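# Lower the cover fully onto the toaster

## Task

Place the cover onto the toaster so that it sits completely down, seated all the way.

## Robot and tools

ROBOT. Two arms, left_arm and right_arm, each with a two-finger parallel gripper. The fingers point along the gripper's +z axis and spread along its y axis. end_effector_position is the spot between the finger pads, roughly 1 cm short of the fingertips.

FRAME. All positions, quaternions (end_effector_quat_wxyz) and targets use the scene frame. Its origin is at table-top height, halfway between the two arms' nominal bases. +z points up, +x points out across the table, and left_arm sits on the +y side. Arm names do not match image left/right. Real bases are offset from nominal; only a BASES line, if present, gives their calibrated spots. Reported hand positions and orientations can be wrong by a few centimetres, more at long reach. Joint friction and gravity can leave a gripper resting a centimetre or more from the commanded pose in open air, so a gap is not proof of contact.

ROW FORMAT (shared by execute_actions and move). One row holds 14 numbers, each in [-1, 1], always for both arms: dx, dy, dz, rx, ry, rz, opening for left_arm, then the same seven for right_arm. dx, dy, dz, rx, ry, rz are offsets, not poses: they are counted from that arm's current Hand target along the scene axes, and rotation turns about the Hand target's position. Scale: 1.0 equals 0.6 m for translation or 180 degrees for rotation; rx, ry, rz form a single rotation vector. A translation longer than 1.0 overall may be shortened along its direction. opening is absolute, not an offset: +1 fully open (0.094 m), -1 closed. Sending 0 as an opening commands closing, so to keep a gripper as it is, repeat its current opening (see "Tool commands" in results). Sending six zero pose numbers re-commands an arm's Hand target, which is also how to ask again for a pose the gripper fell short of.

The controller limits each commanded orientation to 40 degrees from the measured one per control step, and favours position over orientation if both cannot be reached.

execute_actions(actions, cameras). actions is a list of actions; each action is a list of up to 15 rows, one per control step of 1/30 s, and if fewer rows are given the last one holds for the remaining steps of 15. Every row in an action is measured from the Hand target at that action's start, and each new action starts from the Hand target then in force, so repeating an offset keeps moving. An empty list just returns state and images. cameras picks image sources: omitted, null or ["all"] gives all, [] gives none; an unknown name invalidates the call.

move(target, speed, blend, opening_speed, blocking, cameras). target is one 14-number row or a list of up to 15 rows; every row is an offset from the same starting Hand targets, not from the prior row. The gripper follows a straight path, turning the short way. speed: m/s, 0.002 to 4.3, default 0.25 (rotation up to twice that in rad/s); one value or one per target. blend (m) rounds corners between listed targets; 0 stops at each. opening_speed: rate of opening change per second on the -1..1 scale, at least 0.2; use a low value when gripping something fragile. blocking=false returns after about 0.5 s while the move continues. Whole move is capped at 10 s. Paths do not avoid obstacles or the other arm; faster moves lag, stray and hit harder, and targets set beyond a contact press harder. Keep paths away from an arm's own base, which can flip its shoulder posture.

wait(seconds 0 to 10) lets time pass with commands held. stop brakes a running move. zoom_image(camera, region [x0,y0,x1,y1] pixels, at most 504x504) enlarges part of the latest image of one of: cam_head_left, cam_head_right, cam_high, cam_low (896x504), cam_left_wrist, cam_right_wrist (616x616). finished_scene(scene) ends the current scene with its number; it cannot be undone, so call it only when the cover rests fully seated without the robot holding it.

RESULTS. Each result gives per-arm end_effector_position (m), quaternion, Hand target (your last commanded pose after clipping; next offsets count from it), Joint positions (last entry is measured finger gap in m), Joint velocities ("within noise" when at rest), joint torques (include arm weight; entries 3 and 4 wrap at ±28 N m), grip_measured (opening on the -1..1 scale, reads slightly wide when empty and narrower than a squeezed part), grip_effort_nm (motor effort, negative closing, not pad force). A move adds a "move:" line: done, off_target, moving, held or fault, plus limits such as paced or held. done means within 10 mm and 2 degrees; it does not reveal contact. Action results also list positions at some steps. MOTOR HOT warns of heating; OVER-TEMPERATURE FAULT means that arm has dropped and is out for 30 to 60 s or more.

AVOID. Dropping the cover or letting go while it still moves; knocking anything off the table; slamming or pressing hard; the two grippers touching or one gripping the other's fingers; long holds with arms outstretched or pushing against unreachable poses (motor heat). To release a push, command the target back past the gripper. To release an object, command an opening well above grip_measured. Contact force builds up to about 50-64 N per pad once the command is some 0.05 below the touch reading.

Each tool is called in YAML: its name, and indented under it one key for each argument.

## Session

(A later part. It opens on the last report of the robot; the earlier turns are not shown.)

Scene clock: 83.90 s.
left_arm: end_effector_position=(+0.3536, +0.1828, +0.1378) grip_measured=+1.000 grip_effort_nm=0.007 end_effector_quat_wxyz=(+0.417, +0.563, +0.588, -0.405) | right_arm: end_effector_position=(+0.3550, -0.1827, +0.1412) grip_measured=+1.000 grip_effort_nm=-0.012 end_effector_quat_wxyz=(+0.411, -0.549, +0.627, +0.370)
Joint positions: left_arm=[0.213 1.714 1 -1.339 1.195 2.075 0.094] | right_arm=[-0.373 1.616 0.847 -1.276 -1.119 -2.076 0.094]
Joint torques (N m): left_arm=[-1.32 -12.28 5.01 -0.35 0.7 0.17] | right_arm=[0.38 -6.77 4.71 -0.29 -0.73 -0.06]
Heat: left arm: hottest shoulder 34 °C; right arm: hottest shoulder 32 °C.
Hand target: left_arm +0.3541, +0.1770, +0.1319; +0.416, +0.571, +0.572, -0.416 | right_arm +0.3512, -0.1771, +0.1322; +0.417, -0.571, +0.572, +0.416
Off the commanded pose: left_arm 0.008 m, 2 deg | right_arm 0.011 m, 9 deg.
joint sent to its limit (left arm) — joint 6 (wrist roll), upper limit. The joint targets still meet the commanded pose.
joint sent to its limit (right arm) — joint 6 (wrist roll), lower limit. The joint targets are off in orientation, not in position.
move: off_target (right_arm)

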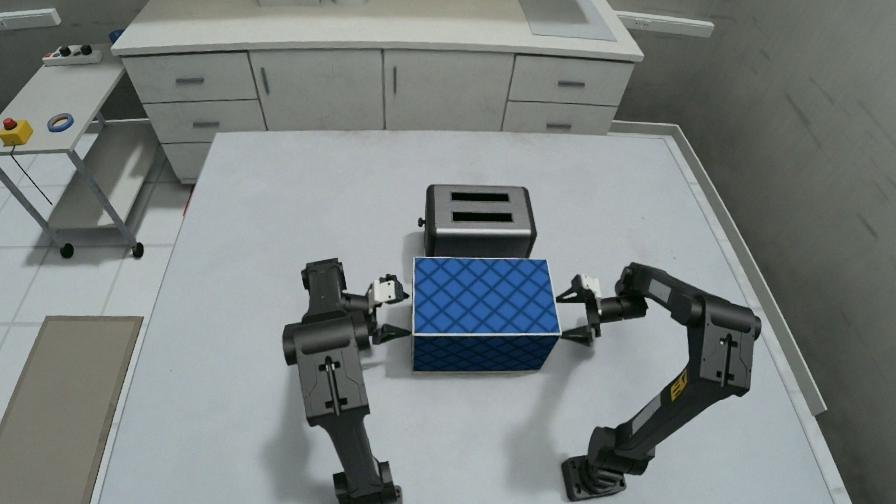

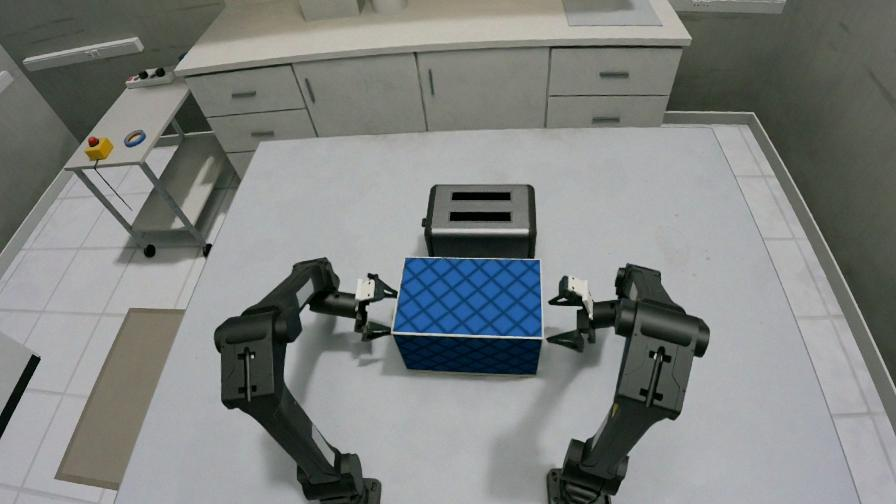

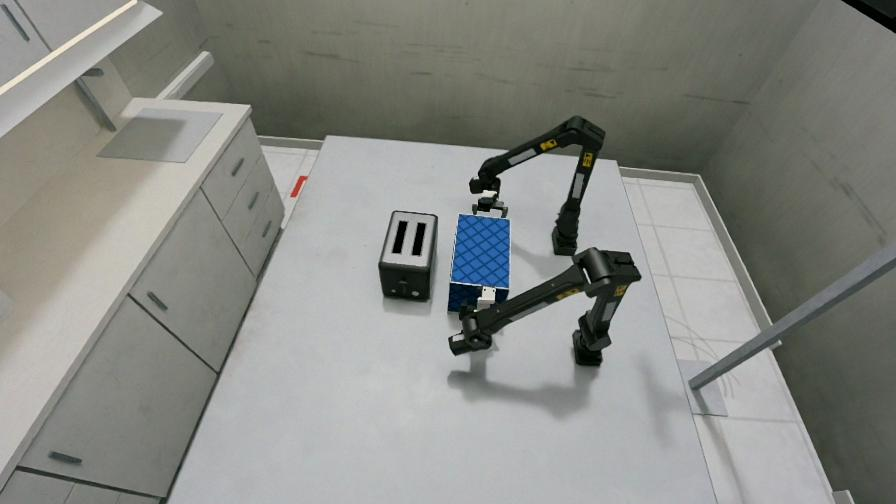

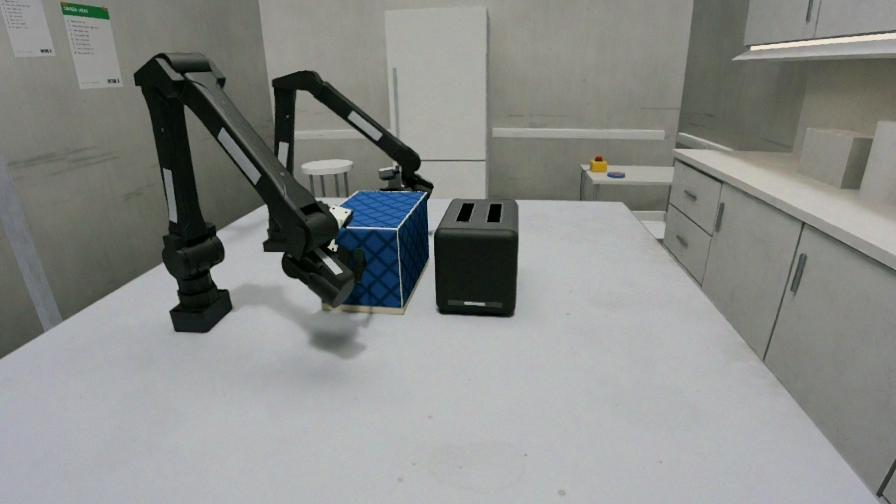

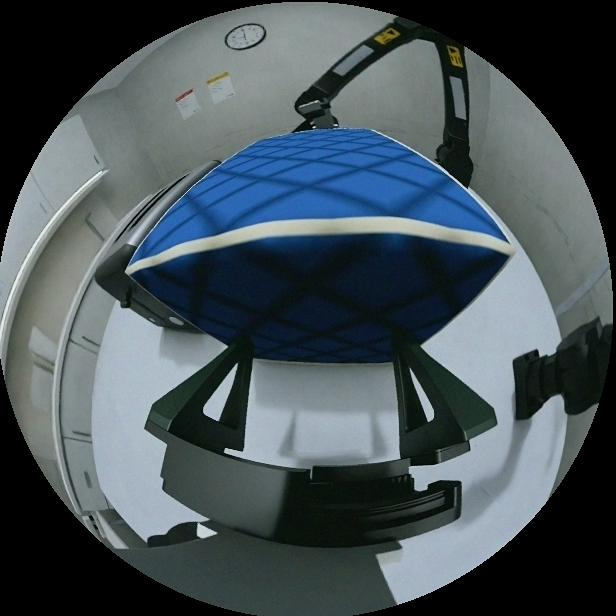

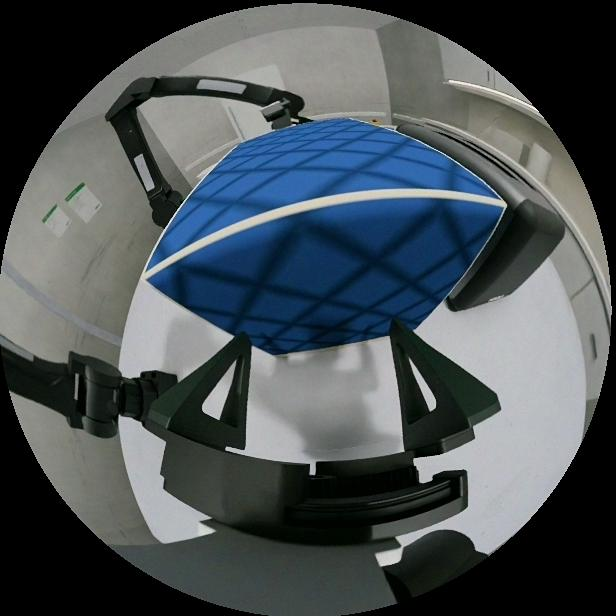

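move:
  target: [0,-0.025,0,0,0,0,1,0,0.025,0,0,0,0,1]
  speed: 0.03
  cameras: ["cam_left_wrist","cam_right_wrist"]

move:
  target: [0,-0.02,0,0,0,0,1,0,0.02,0,0,0,0,1]
  speed: 0.03

Scene clock: 90.70 s.
left_arm: end_effector_position=(+0.3547, +0.1693, +0.1385) grip_measured=+1.000 grip_effort_nm=0.002 end_effector_quat_wxyz=(+0.422, +0.571, +0.575, -0.408) | right_arm: end_effector_position=(+0.3551, -0.1678, +0.1410) grip_measured=+1.000 grip_effort_nm=-0.012 end_effector_quat_wxyz=(+0.415, -0.555, +0.613, +0.379)
Joint positions: left_arm=[0.18 1.716 1 -1.32 1.215 2.075 0.094] | right_arm=[-0.334 1.622 0.842 -1.262 -1.145 -2.076 0.094]
Joint torques (N m): left_arm=[-1.49 -12.22 4.82 -0.4 0.74 -0.01] | right_arm=[0.15 -6.71 4.66 -0.23 -0.75 -0.06]
Heat: left arm: hottest shoulder 33 °C; right arm: hottest shoulder 32 °C.
Hand target: left_arm +0.3541, +0.1621, +0.1319; +0.416, +0.571, +0.572, -0.416 | right_arm +0.3512, -0.1621, +0.1322; +0.417, -0.571, +0.572, +0.416
Off the commanded pose: left_arm 0.010 m, 1 deg | right_arm 0.011 m, 7 deg.
joint sent to its limit (right arm) — joint 6 (wrist roll), lower limit. The joint targets are off in orientation, not in position.
move: off_target (right_arm)

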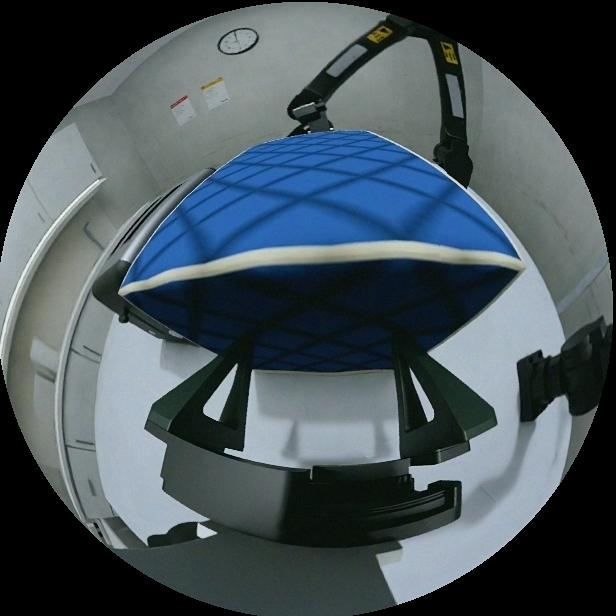

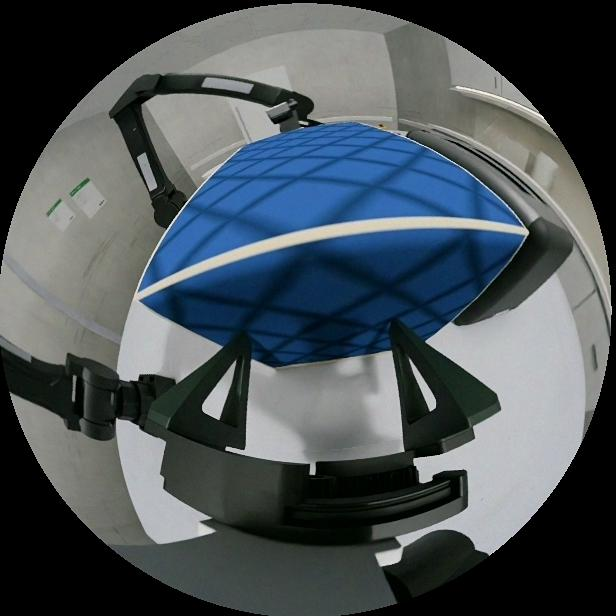

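Scene clock: 92.87 s.
left_arm: end_effector_position=(+0.3541, +0.1571, +0.1314) grip_measured=+1.000 grip_effort_nm=-0.002 end_effector_quat_wxyz=(+0.418, +0.568, +0.576, -0.413) | right_arm: end_effector_position=(+0.3561, -0.1564, +0.1416) grip_measured=+1.000 grip_effort_nm=-0.007 end_effector_quat_wxyz=(+0.418, -0.560, +0.602, +0.386)
Joint positions: left_arm=[0.15 1.716 0.98 -1.246 1.227 2.002 0.094] | right_arm=[-0.303 1.627 0.842 -1.252 -1.166 -2.076 0.094]
Joint torques (N m): left_arm=[-1.55 -13.98 4.93 -0.24 0.74 -0.05] | right_arm=[0.26 -6.71 4.46 -0.27 -0.76 -0.05]
Heat: left arm: hottest shoulder 33 °C; right arm: hottest shoulder 32 °C.
Hand target: left_arm +0.3540, +0.1500, +0.1319; +0.416, +0.571, +0.572, -0.416 | right_arm +0.3512, -0.1501, +0.1322; -0.417, +0.571, -0.572, -0.416
Off the commanded pose: left_arm 0.007 m, 1 deg | right_arm 0.012 m, 5 deg.
joint sent to its limit (right arm) — joint 6 (wrist roll), lower limit. The joint targets are off in orientation, not in position.
move: off_target (right_arm)

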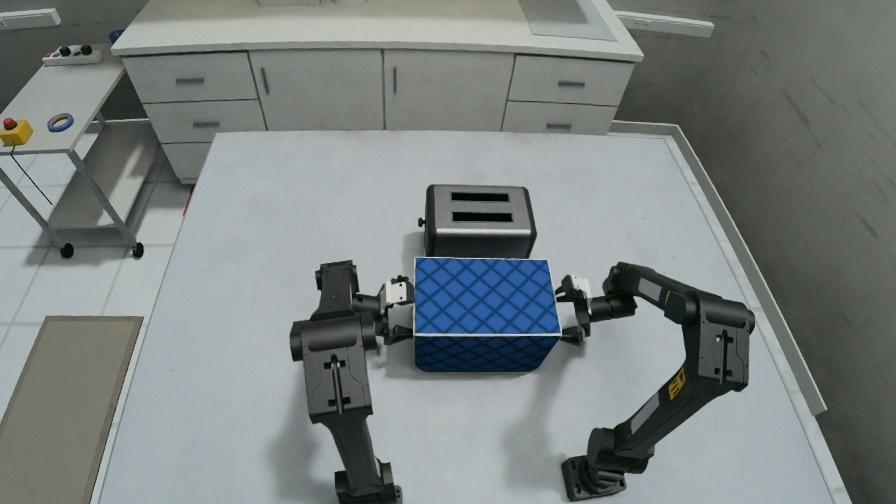

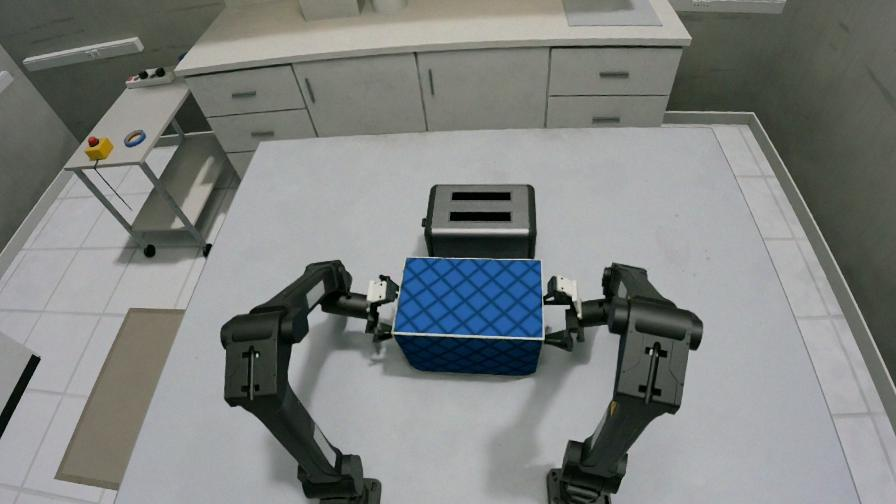

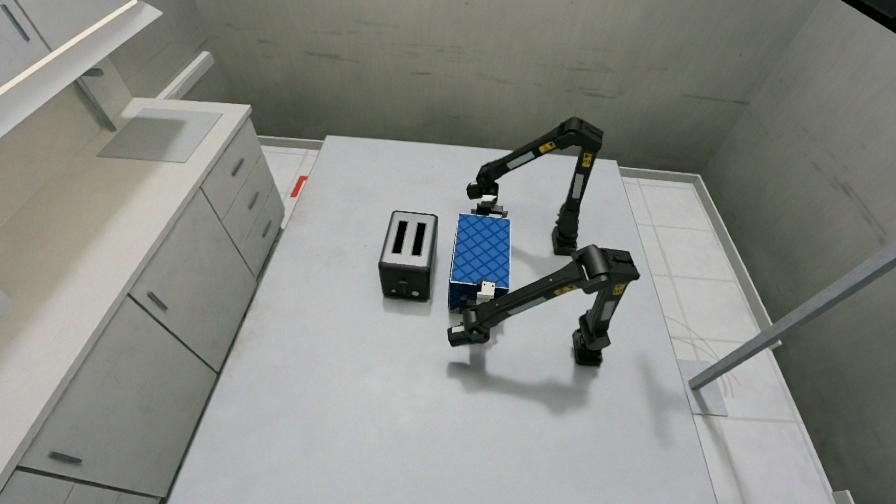

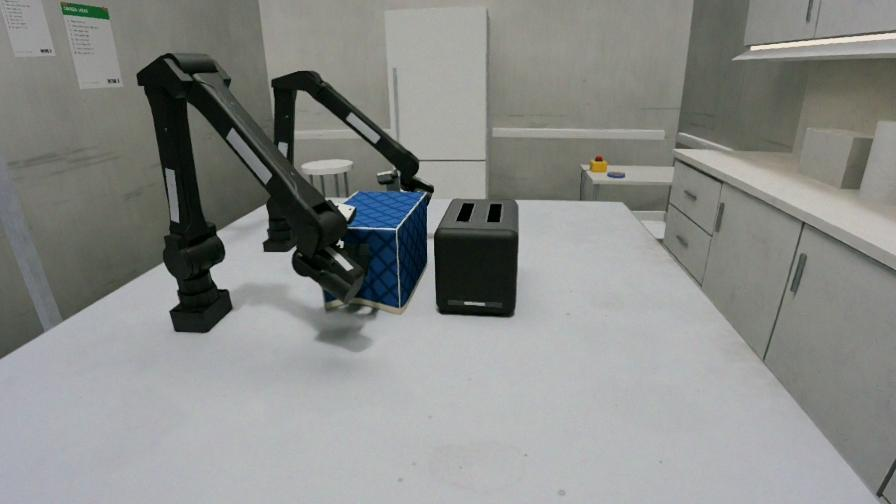

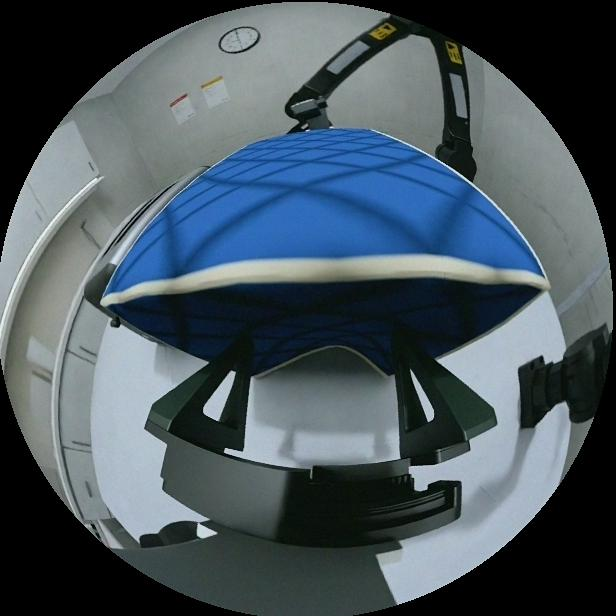

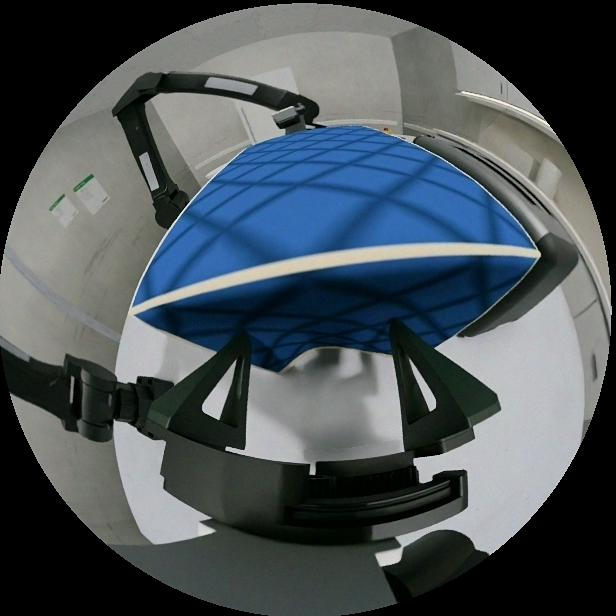

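move:
  target:
    - [0,0.07,0,0,0,0,1,0,-0.07,0,0,0,0,1]
    - [0,0.07,0.07,0,0,0,1,0,-0.07,0.07,0,0,0,1]
  speed: 0.08

zoom_image:
  camera: "cam_low"
  region: [270, 160, 520, 330]

Scene clock: 106.60 s.
left_arm: end_effector_position=(+0.3441, +0.1844, +0.1606) grip_measured=+1.000 grip_effort_nm=-0.002 end_effector_quat_wxyz=(+0.403, +0.555, +0.598, -0.415) | right_arm: end_effector_position=(+0.3375, -0.1825, +0.1607) grip_measured=+1.000 grip_effort_nm=-0.007 end_effector_quat_wxyz=(+0.390, -0.533, +0.641, +0.392)
Joint positions: left_arm=[0.22 1.665 1.009 -1.436 1.18 2.075 0.094] | right_arm=[-0.387 1.564 0.842 -1.396 -1.098 -2.076 0.094]
Joint torques (N m): left_arm=[0.91 -14.62 7.45 -1.22 0.47 0.17] | right_arm=[-1.79 -8.7 9.5 -0.99 -0.41 -0.06]
Heat: left arm: hottest shoulder 33 °C; right arm: hottest shoulder 32 °C.
Hand target: left_arm +0.3542, +0.1920, +0.1740; +0.416, +0.571, +0.572, -0.416 | right_arm +0.3512, -0.1920, +0.1741; +0.417, -0.571, +0.572, +0.416
Off the commanded pose: left_arm 0.018 m, 4 deg | right_arm 0.021 m, 10 deg.
joint sent to its limit (left arm) — joint 6 (wrist roll), upper limit. The joint targets are off in orientation, not in position.
joint sent to its limit (right arm) — joint 6 (wrist roll), lower limit. The joint targets are off in orientation, not in position.
move: off_target (left_arm, right_arm)

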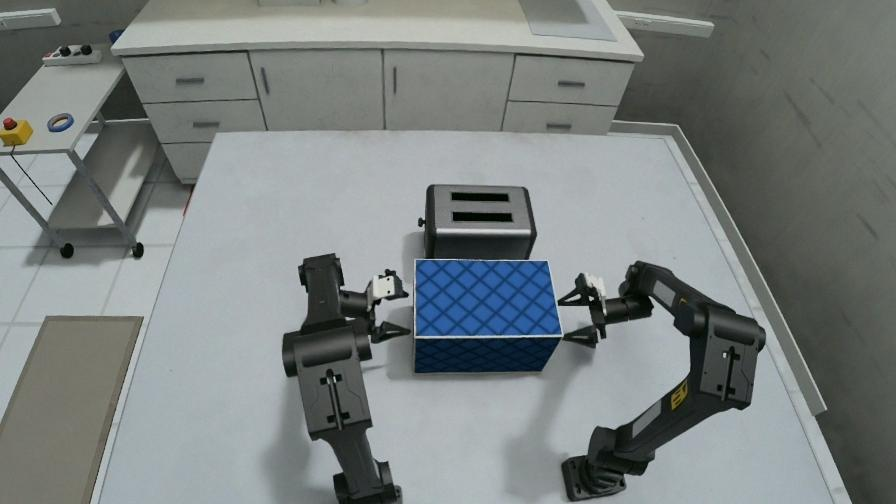

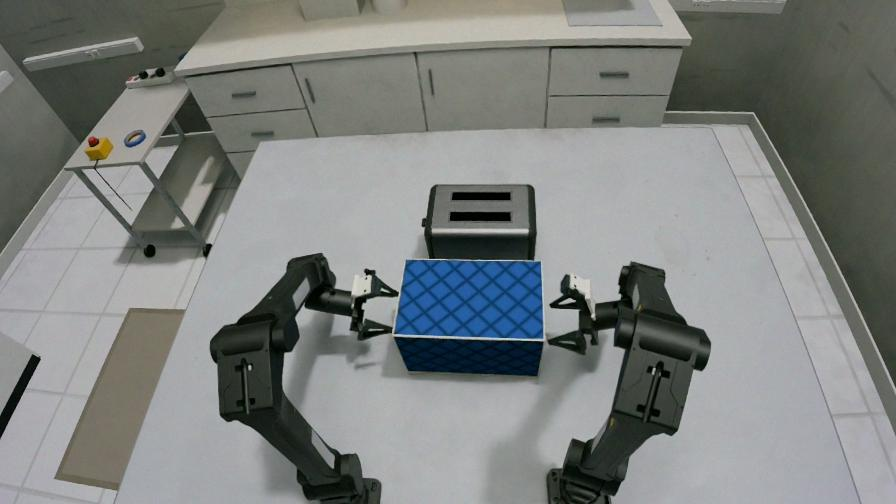

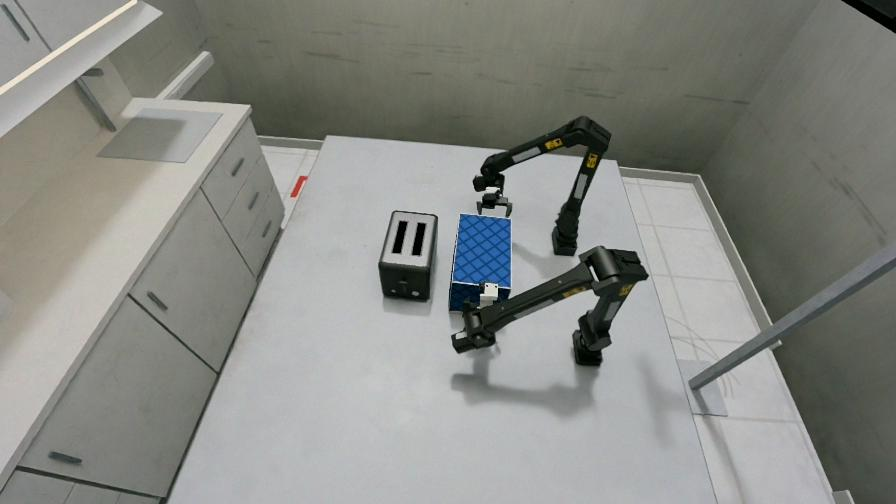

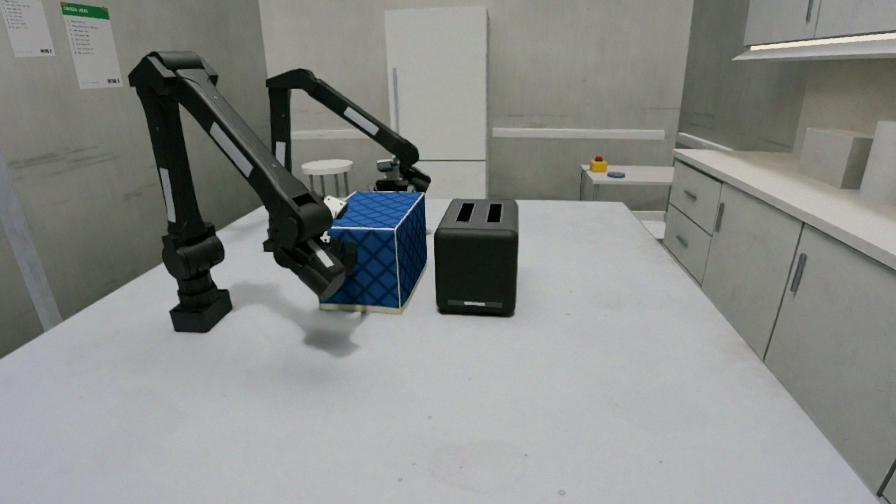

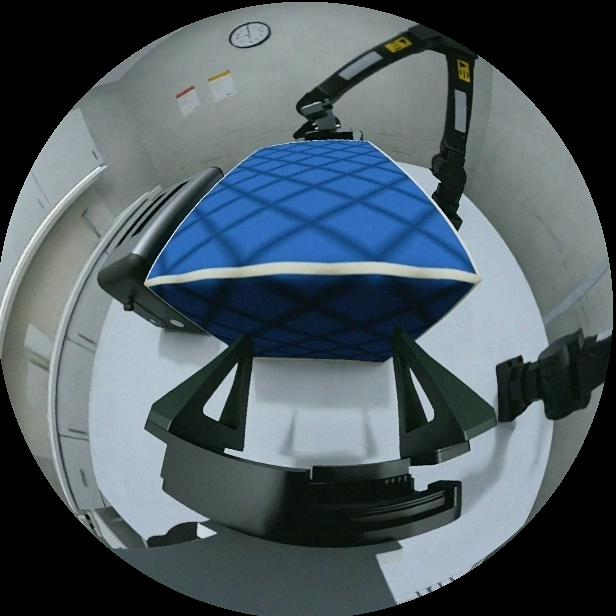

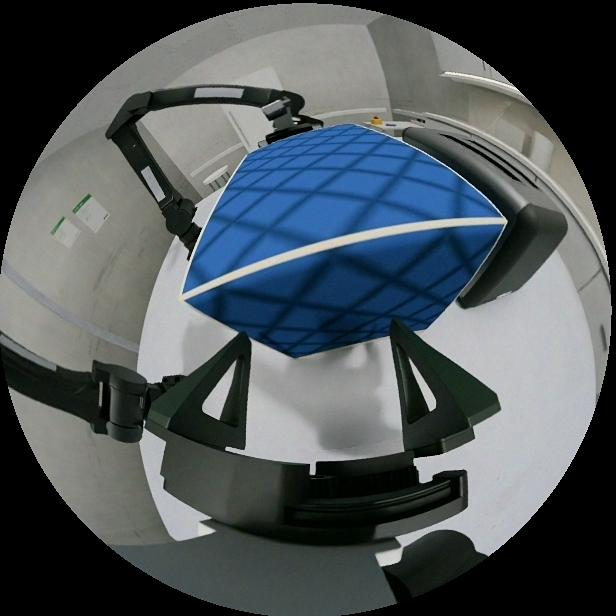

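Scaled by 2.016.

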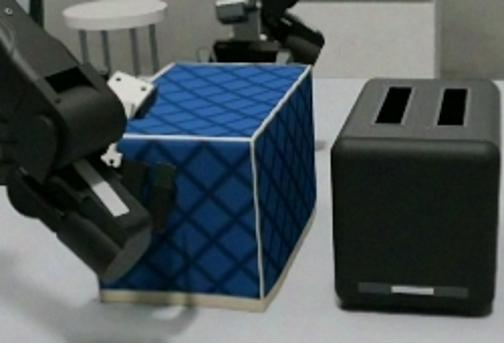

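move:
  target:
    - [0,0,0.06,0,0,0,1,0.008,0,0.06,0,0,0,1]
    - [0,-0.03,0.06,0,0,0,1,0.008,0.03,0.06,0,0,0,1]
  speed: 0.08

zoom_image:
  camera: "cam_low"
  region: [270, 160, 520, 330]

Scene clock: 114.57 s.
left_arm: end_effector_position=(+0.3454, +0.1777, +0.1947) grip_measured=+1.000 grip_effort_nm=0.007 end_effector_quat_wxyz=(+0.406, +0.552, +0.593, -0.422) | right_arm: end_effector_position=(+0.3447, -0.1740, +0.1966) grip_measured=+1.000 grip_effort_nm=-0.012 end_effector_quat_wxyz=(+0.395, -0.534, +0.631, +0.400)
Joint positions: left_arm=[0.205 1.619 1.048 -1.528 1.199 2.075 0.094] | right_arm=[-0.358 1.518 0.896 -1.496 -1.125 -2.076 0.094]
Joint torques (N m): left_arm=[-1.38 -14.33 7.98 -1.02 0.71 0.17] | right_arm=[0.03 -8.76 9.66 -0.69 -0.72 -0.06]
Heat: left arm: hottest shoulder 33 °C; right arm: hottest shoulder 32 °C.
Hand target: left_arm +0.3542, +0.1741, +0.2099; +0.416, +0.571, +0.572, -0.416 | right_arm +0.3560, -0.1740, +0.2101; +0.417, -0.571, +0.572, +0.416
Off the commanded pose: left_arm 0.018 m, 4 deg | right_arm 0.018 m, 9 deg.
joint sent to its limit (left arm) — joint 6 (wrist roll), upper limit. The joint targets still meet the commanded pose.
joint sent to its limit (right arm) — joint 6 (wrist roll), lower limit. The joint targets are off in orientation, not in position.
move: off_target (left_arm, right_arm)

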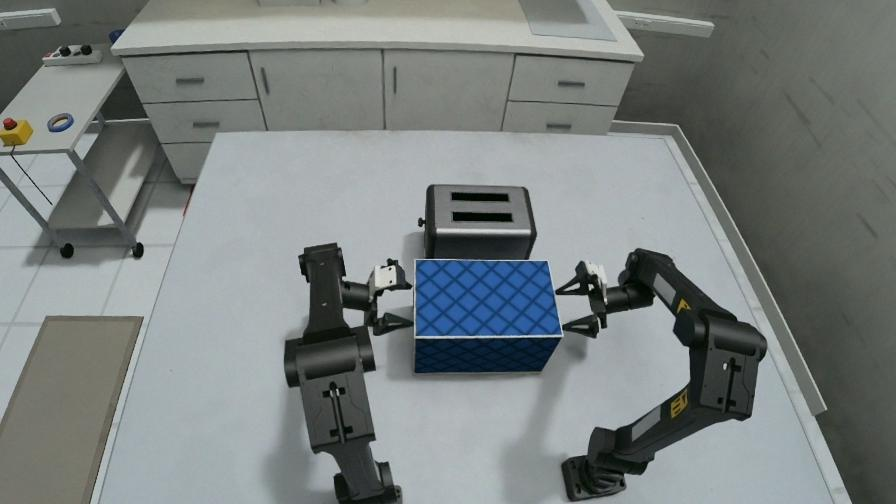

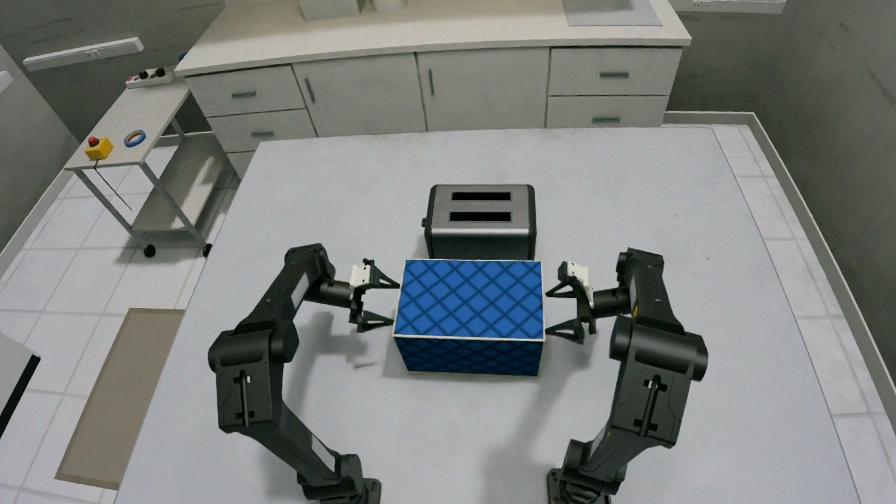

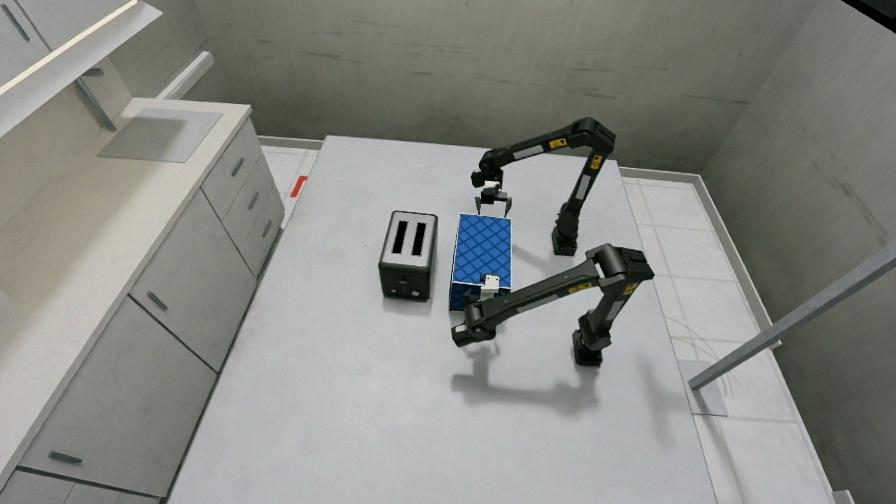

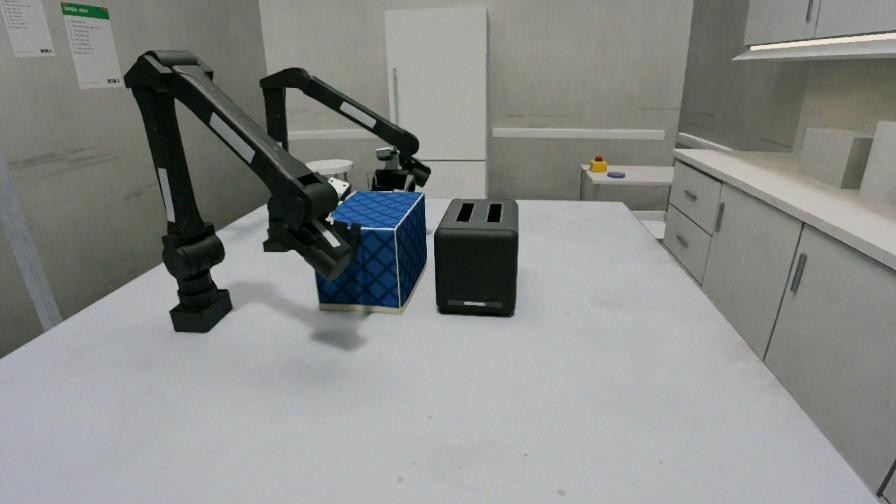

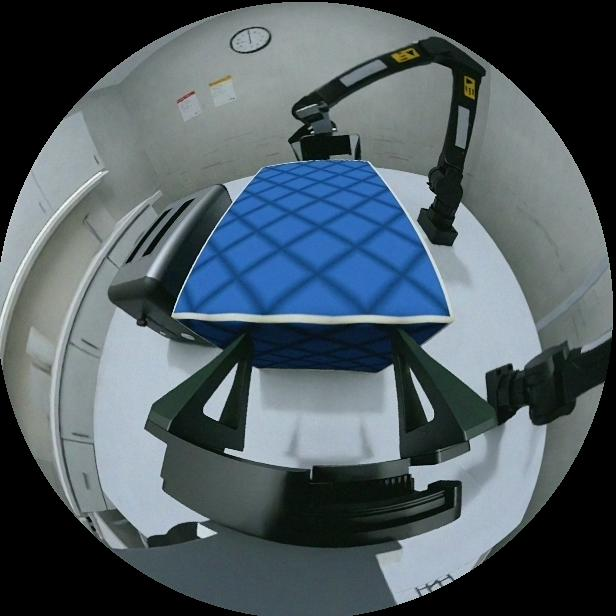

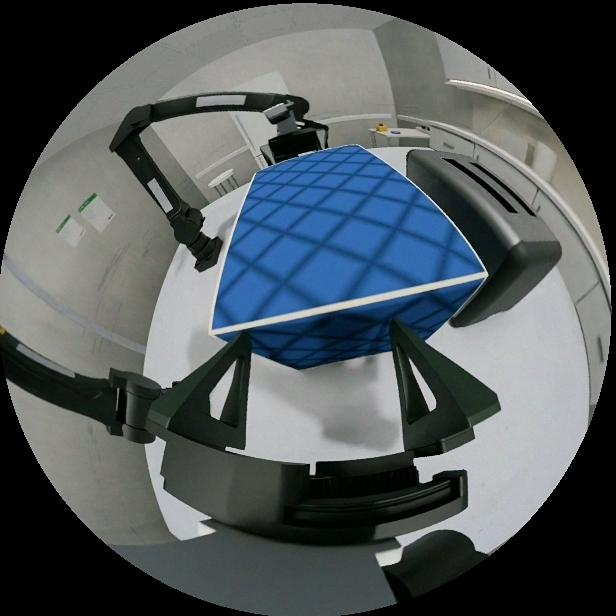

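Scaled by 2.016.

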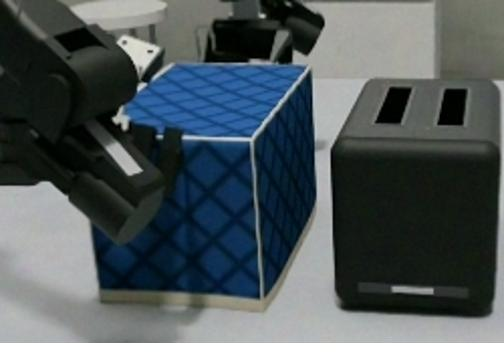

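move:
  target: [0,-0.028,-0.006,0,0,0,1,0.003,0.028,-0.008,0,0,0,1]
  speed: 0.04

zoom_image:
  camera: "cam_low"
  region: [270, 160, 520, 330]

Scene clock: 122.53 s.
left_arm: end_effector_position=(+0.3486, +0.1662, +0.1948) grip_measured=+1.000 grip_effort_nm=0.007 end_effector_quat_wxyz=(+0.411, +0.559, +0.583, -0.423) | right_arm: end_effector_position=(+0.3476, -0.1610, +0.1986) grip_measured=+1.000 grip_effort_nm=-0.007 end_effector_quat_wxyz=(+0.403, -0.545, +0.616, +0.402)
Joint positions: left_arm=[0.175 1.619 1.048 -1.491 1.218 2.054 0.094] | right_arm=[-0.321 1.518 0.896 -1.476 -1.151 -2.079 0.094]
Joint torques (N m): left_arm=[-2.14 -14.51 7.05 -0.44 0.84 -0.04] | right_arm=[0.73 -7.53 9.05 -0.4 -0.92 -0.03]
Heat: left arm: hottest shoulder 33 °C; right arm: hottest shoulder 32 °C.
Hand target: left_arm +0.3542, +0.1573, +0.2063; +0.416, +0.571, +0.572, -0.416 | right_arm +0.3578, -0.1572, +0.2053; +0.417, -0.571, +0.572, +0.416
Off the commanded pose: left_arm 0.016 m, 2 deg | right_arm 0.013 m, 6 deg.
joint sent to its limit (right arm) — joint 6 (wrist roll), lower limit. The joint targets are off in orientation, not in position.
move: off_target (left_arm, right_arm)

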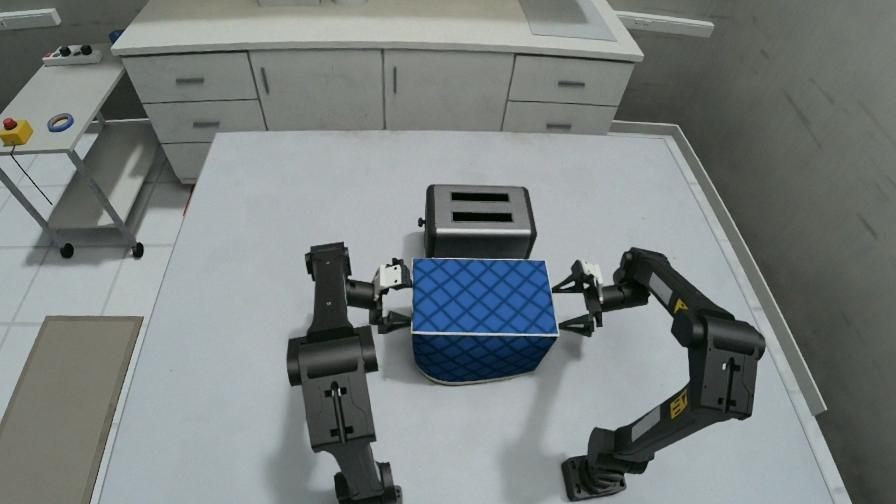

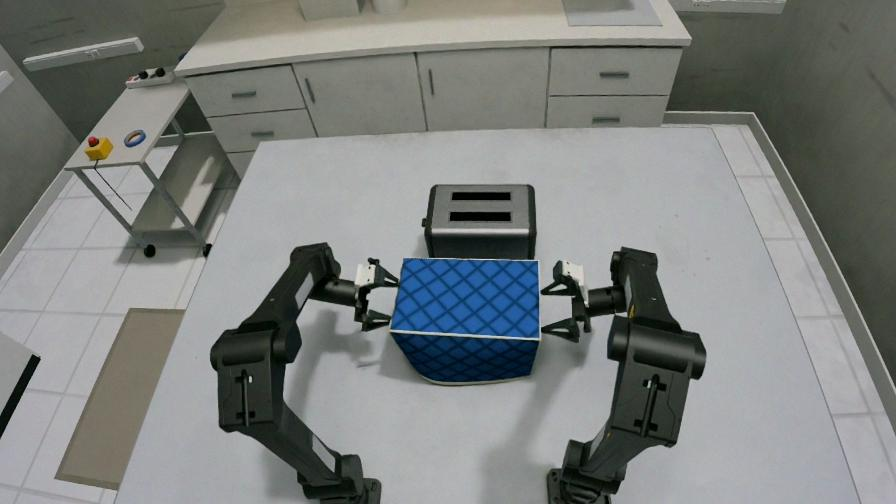

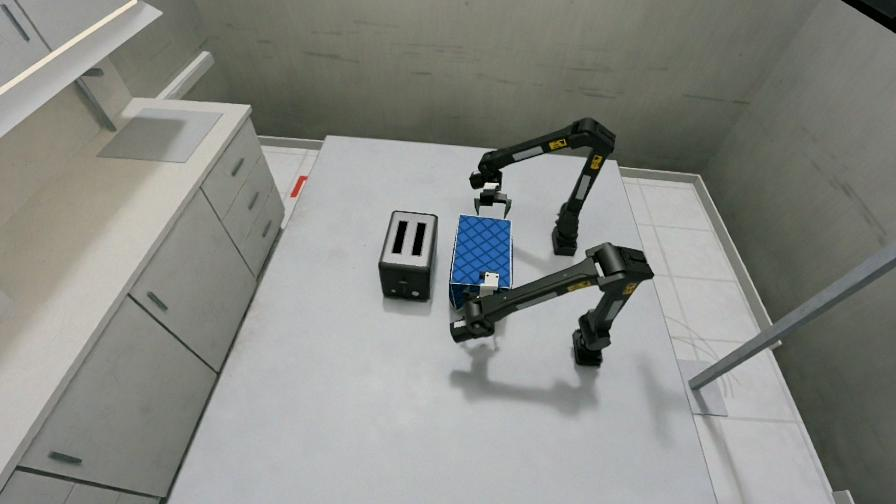

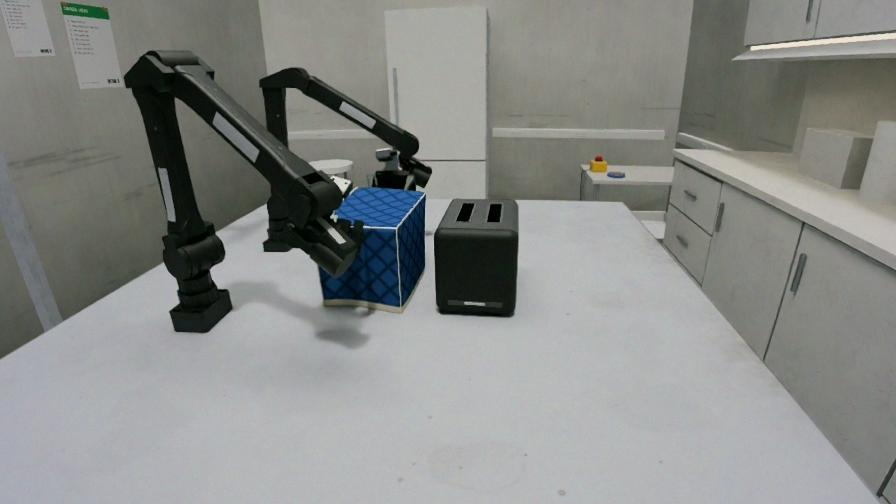

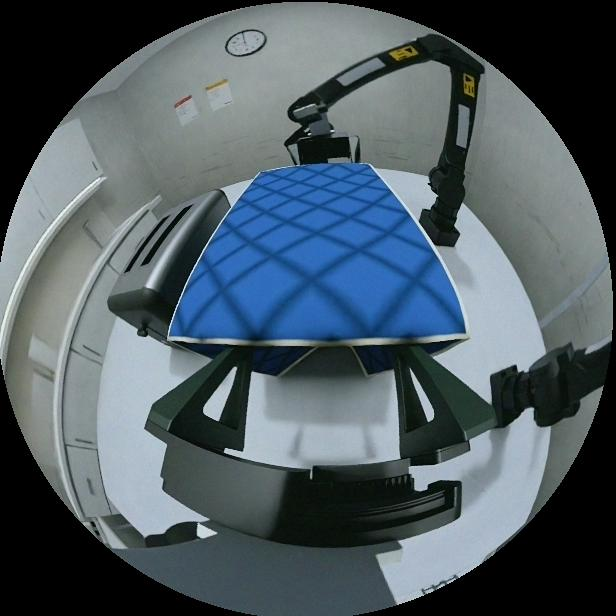

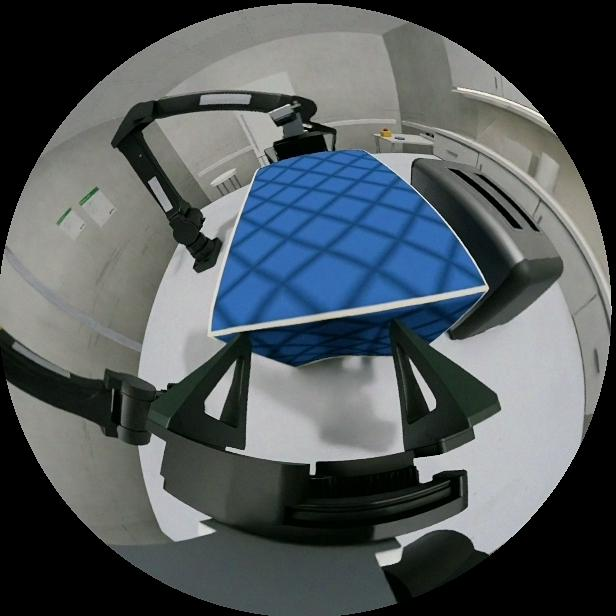

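Scaled by 2.016.

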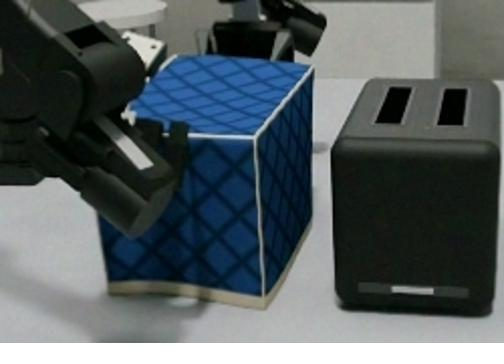

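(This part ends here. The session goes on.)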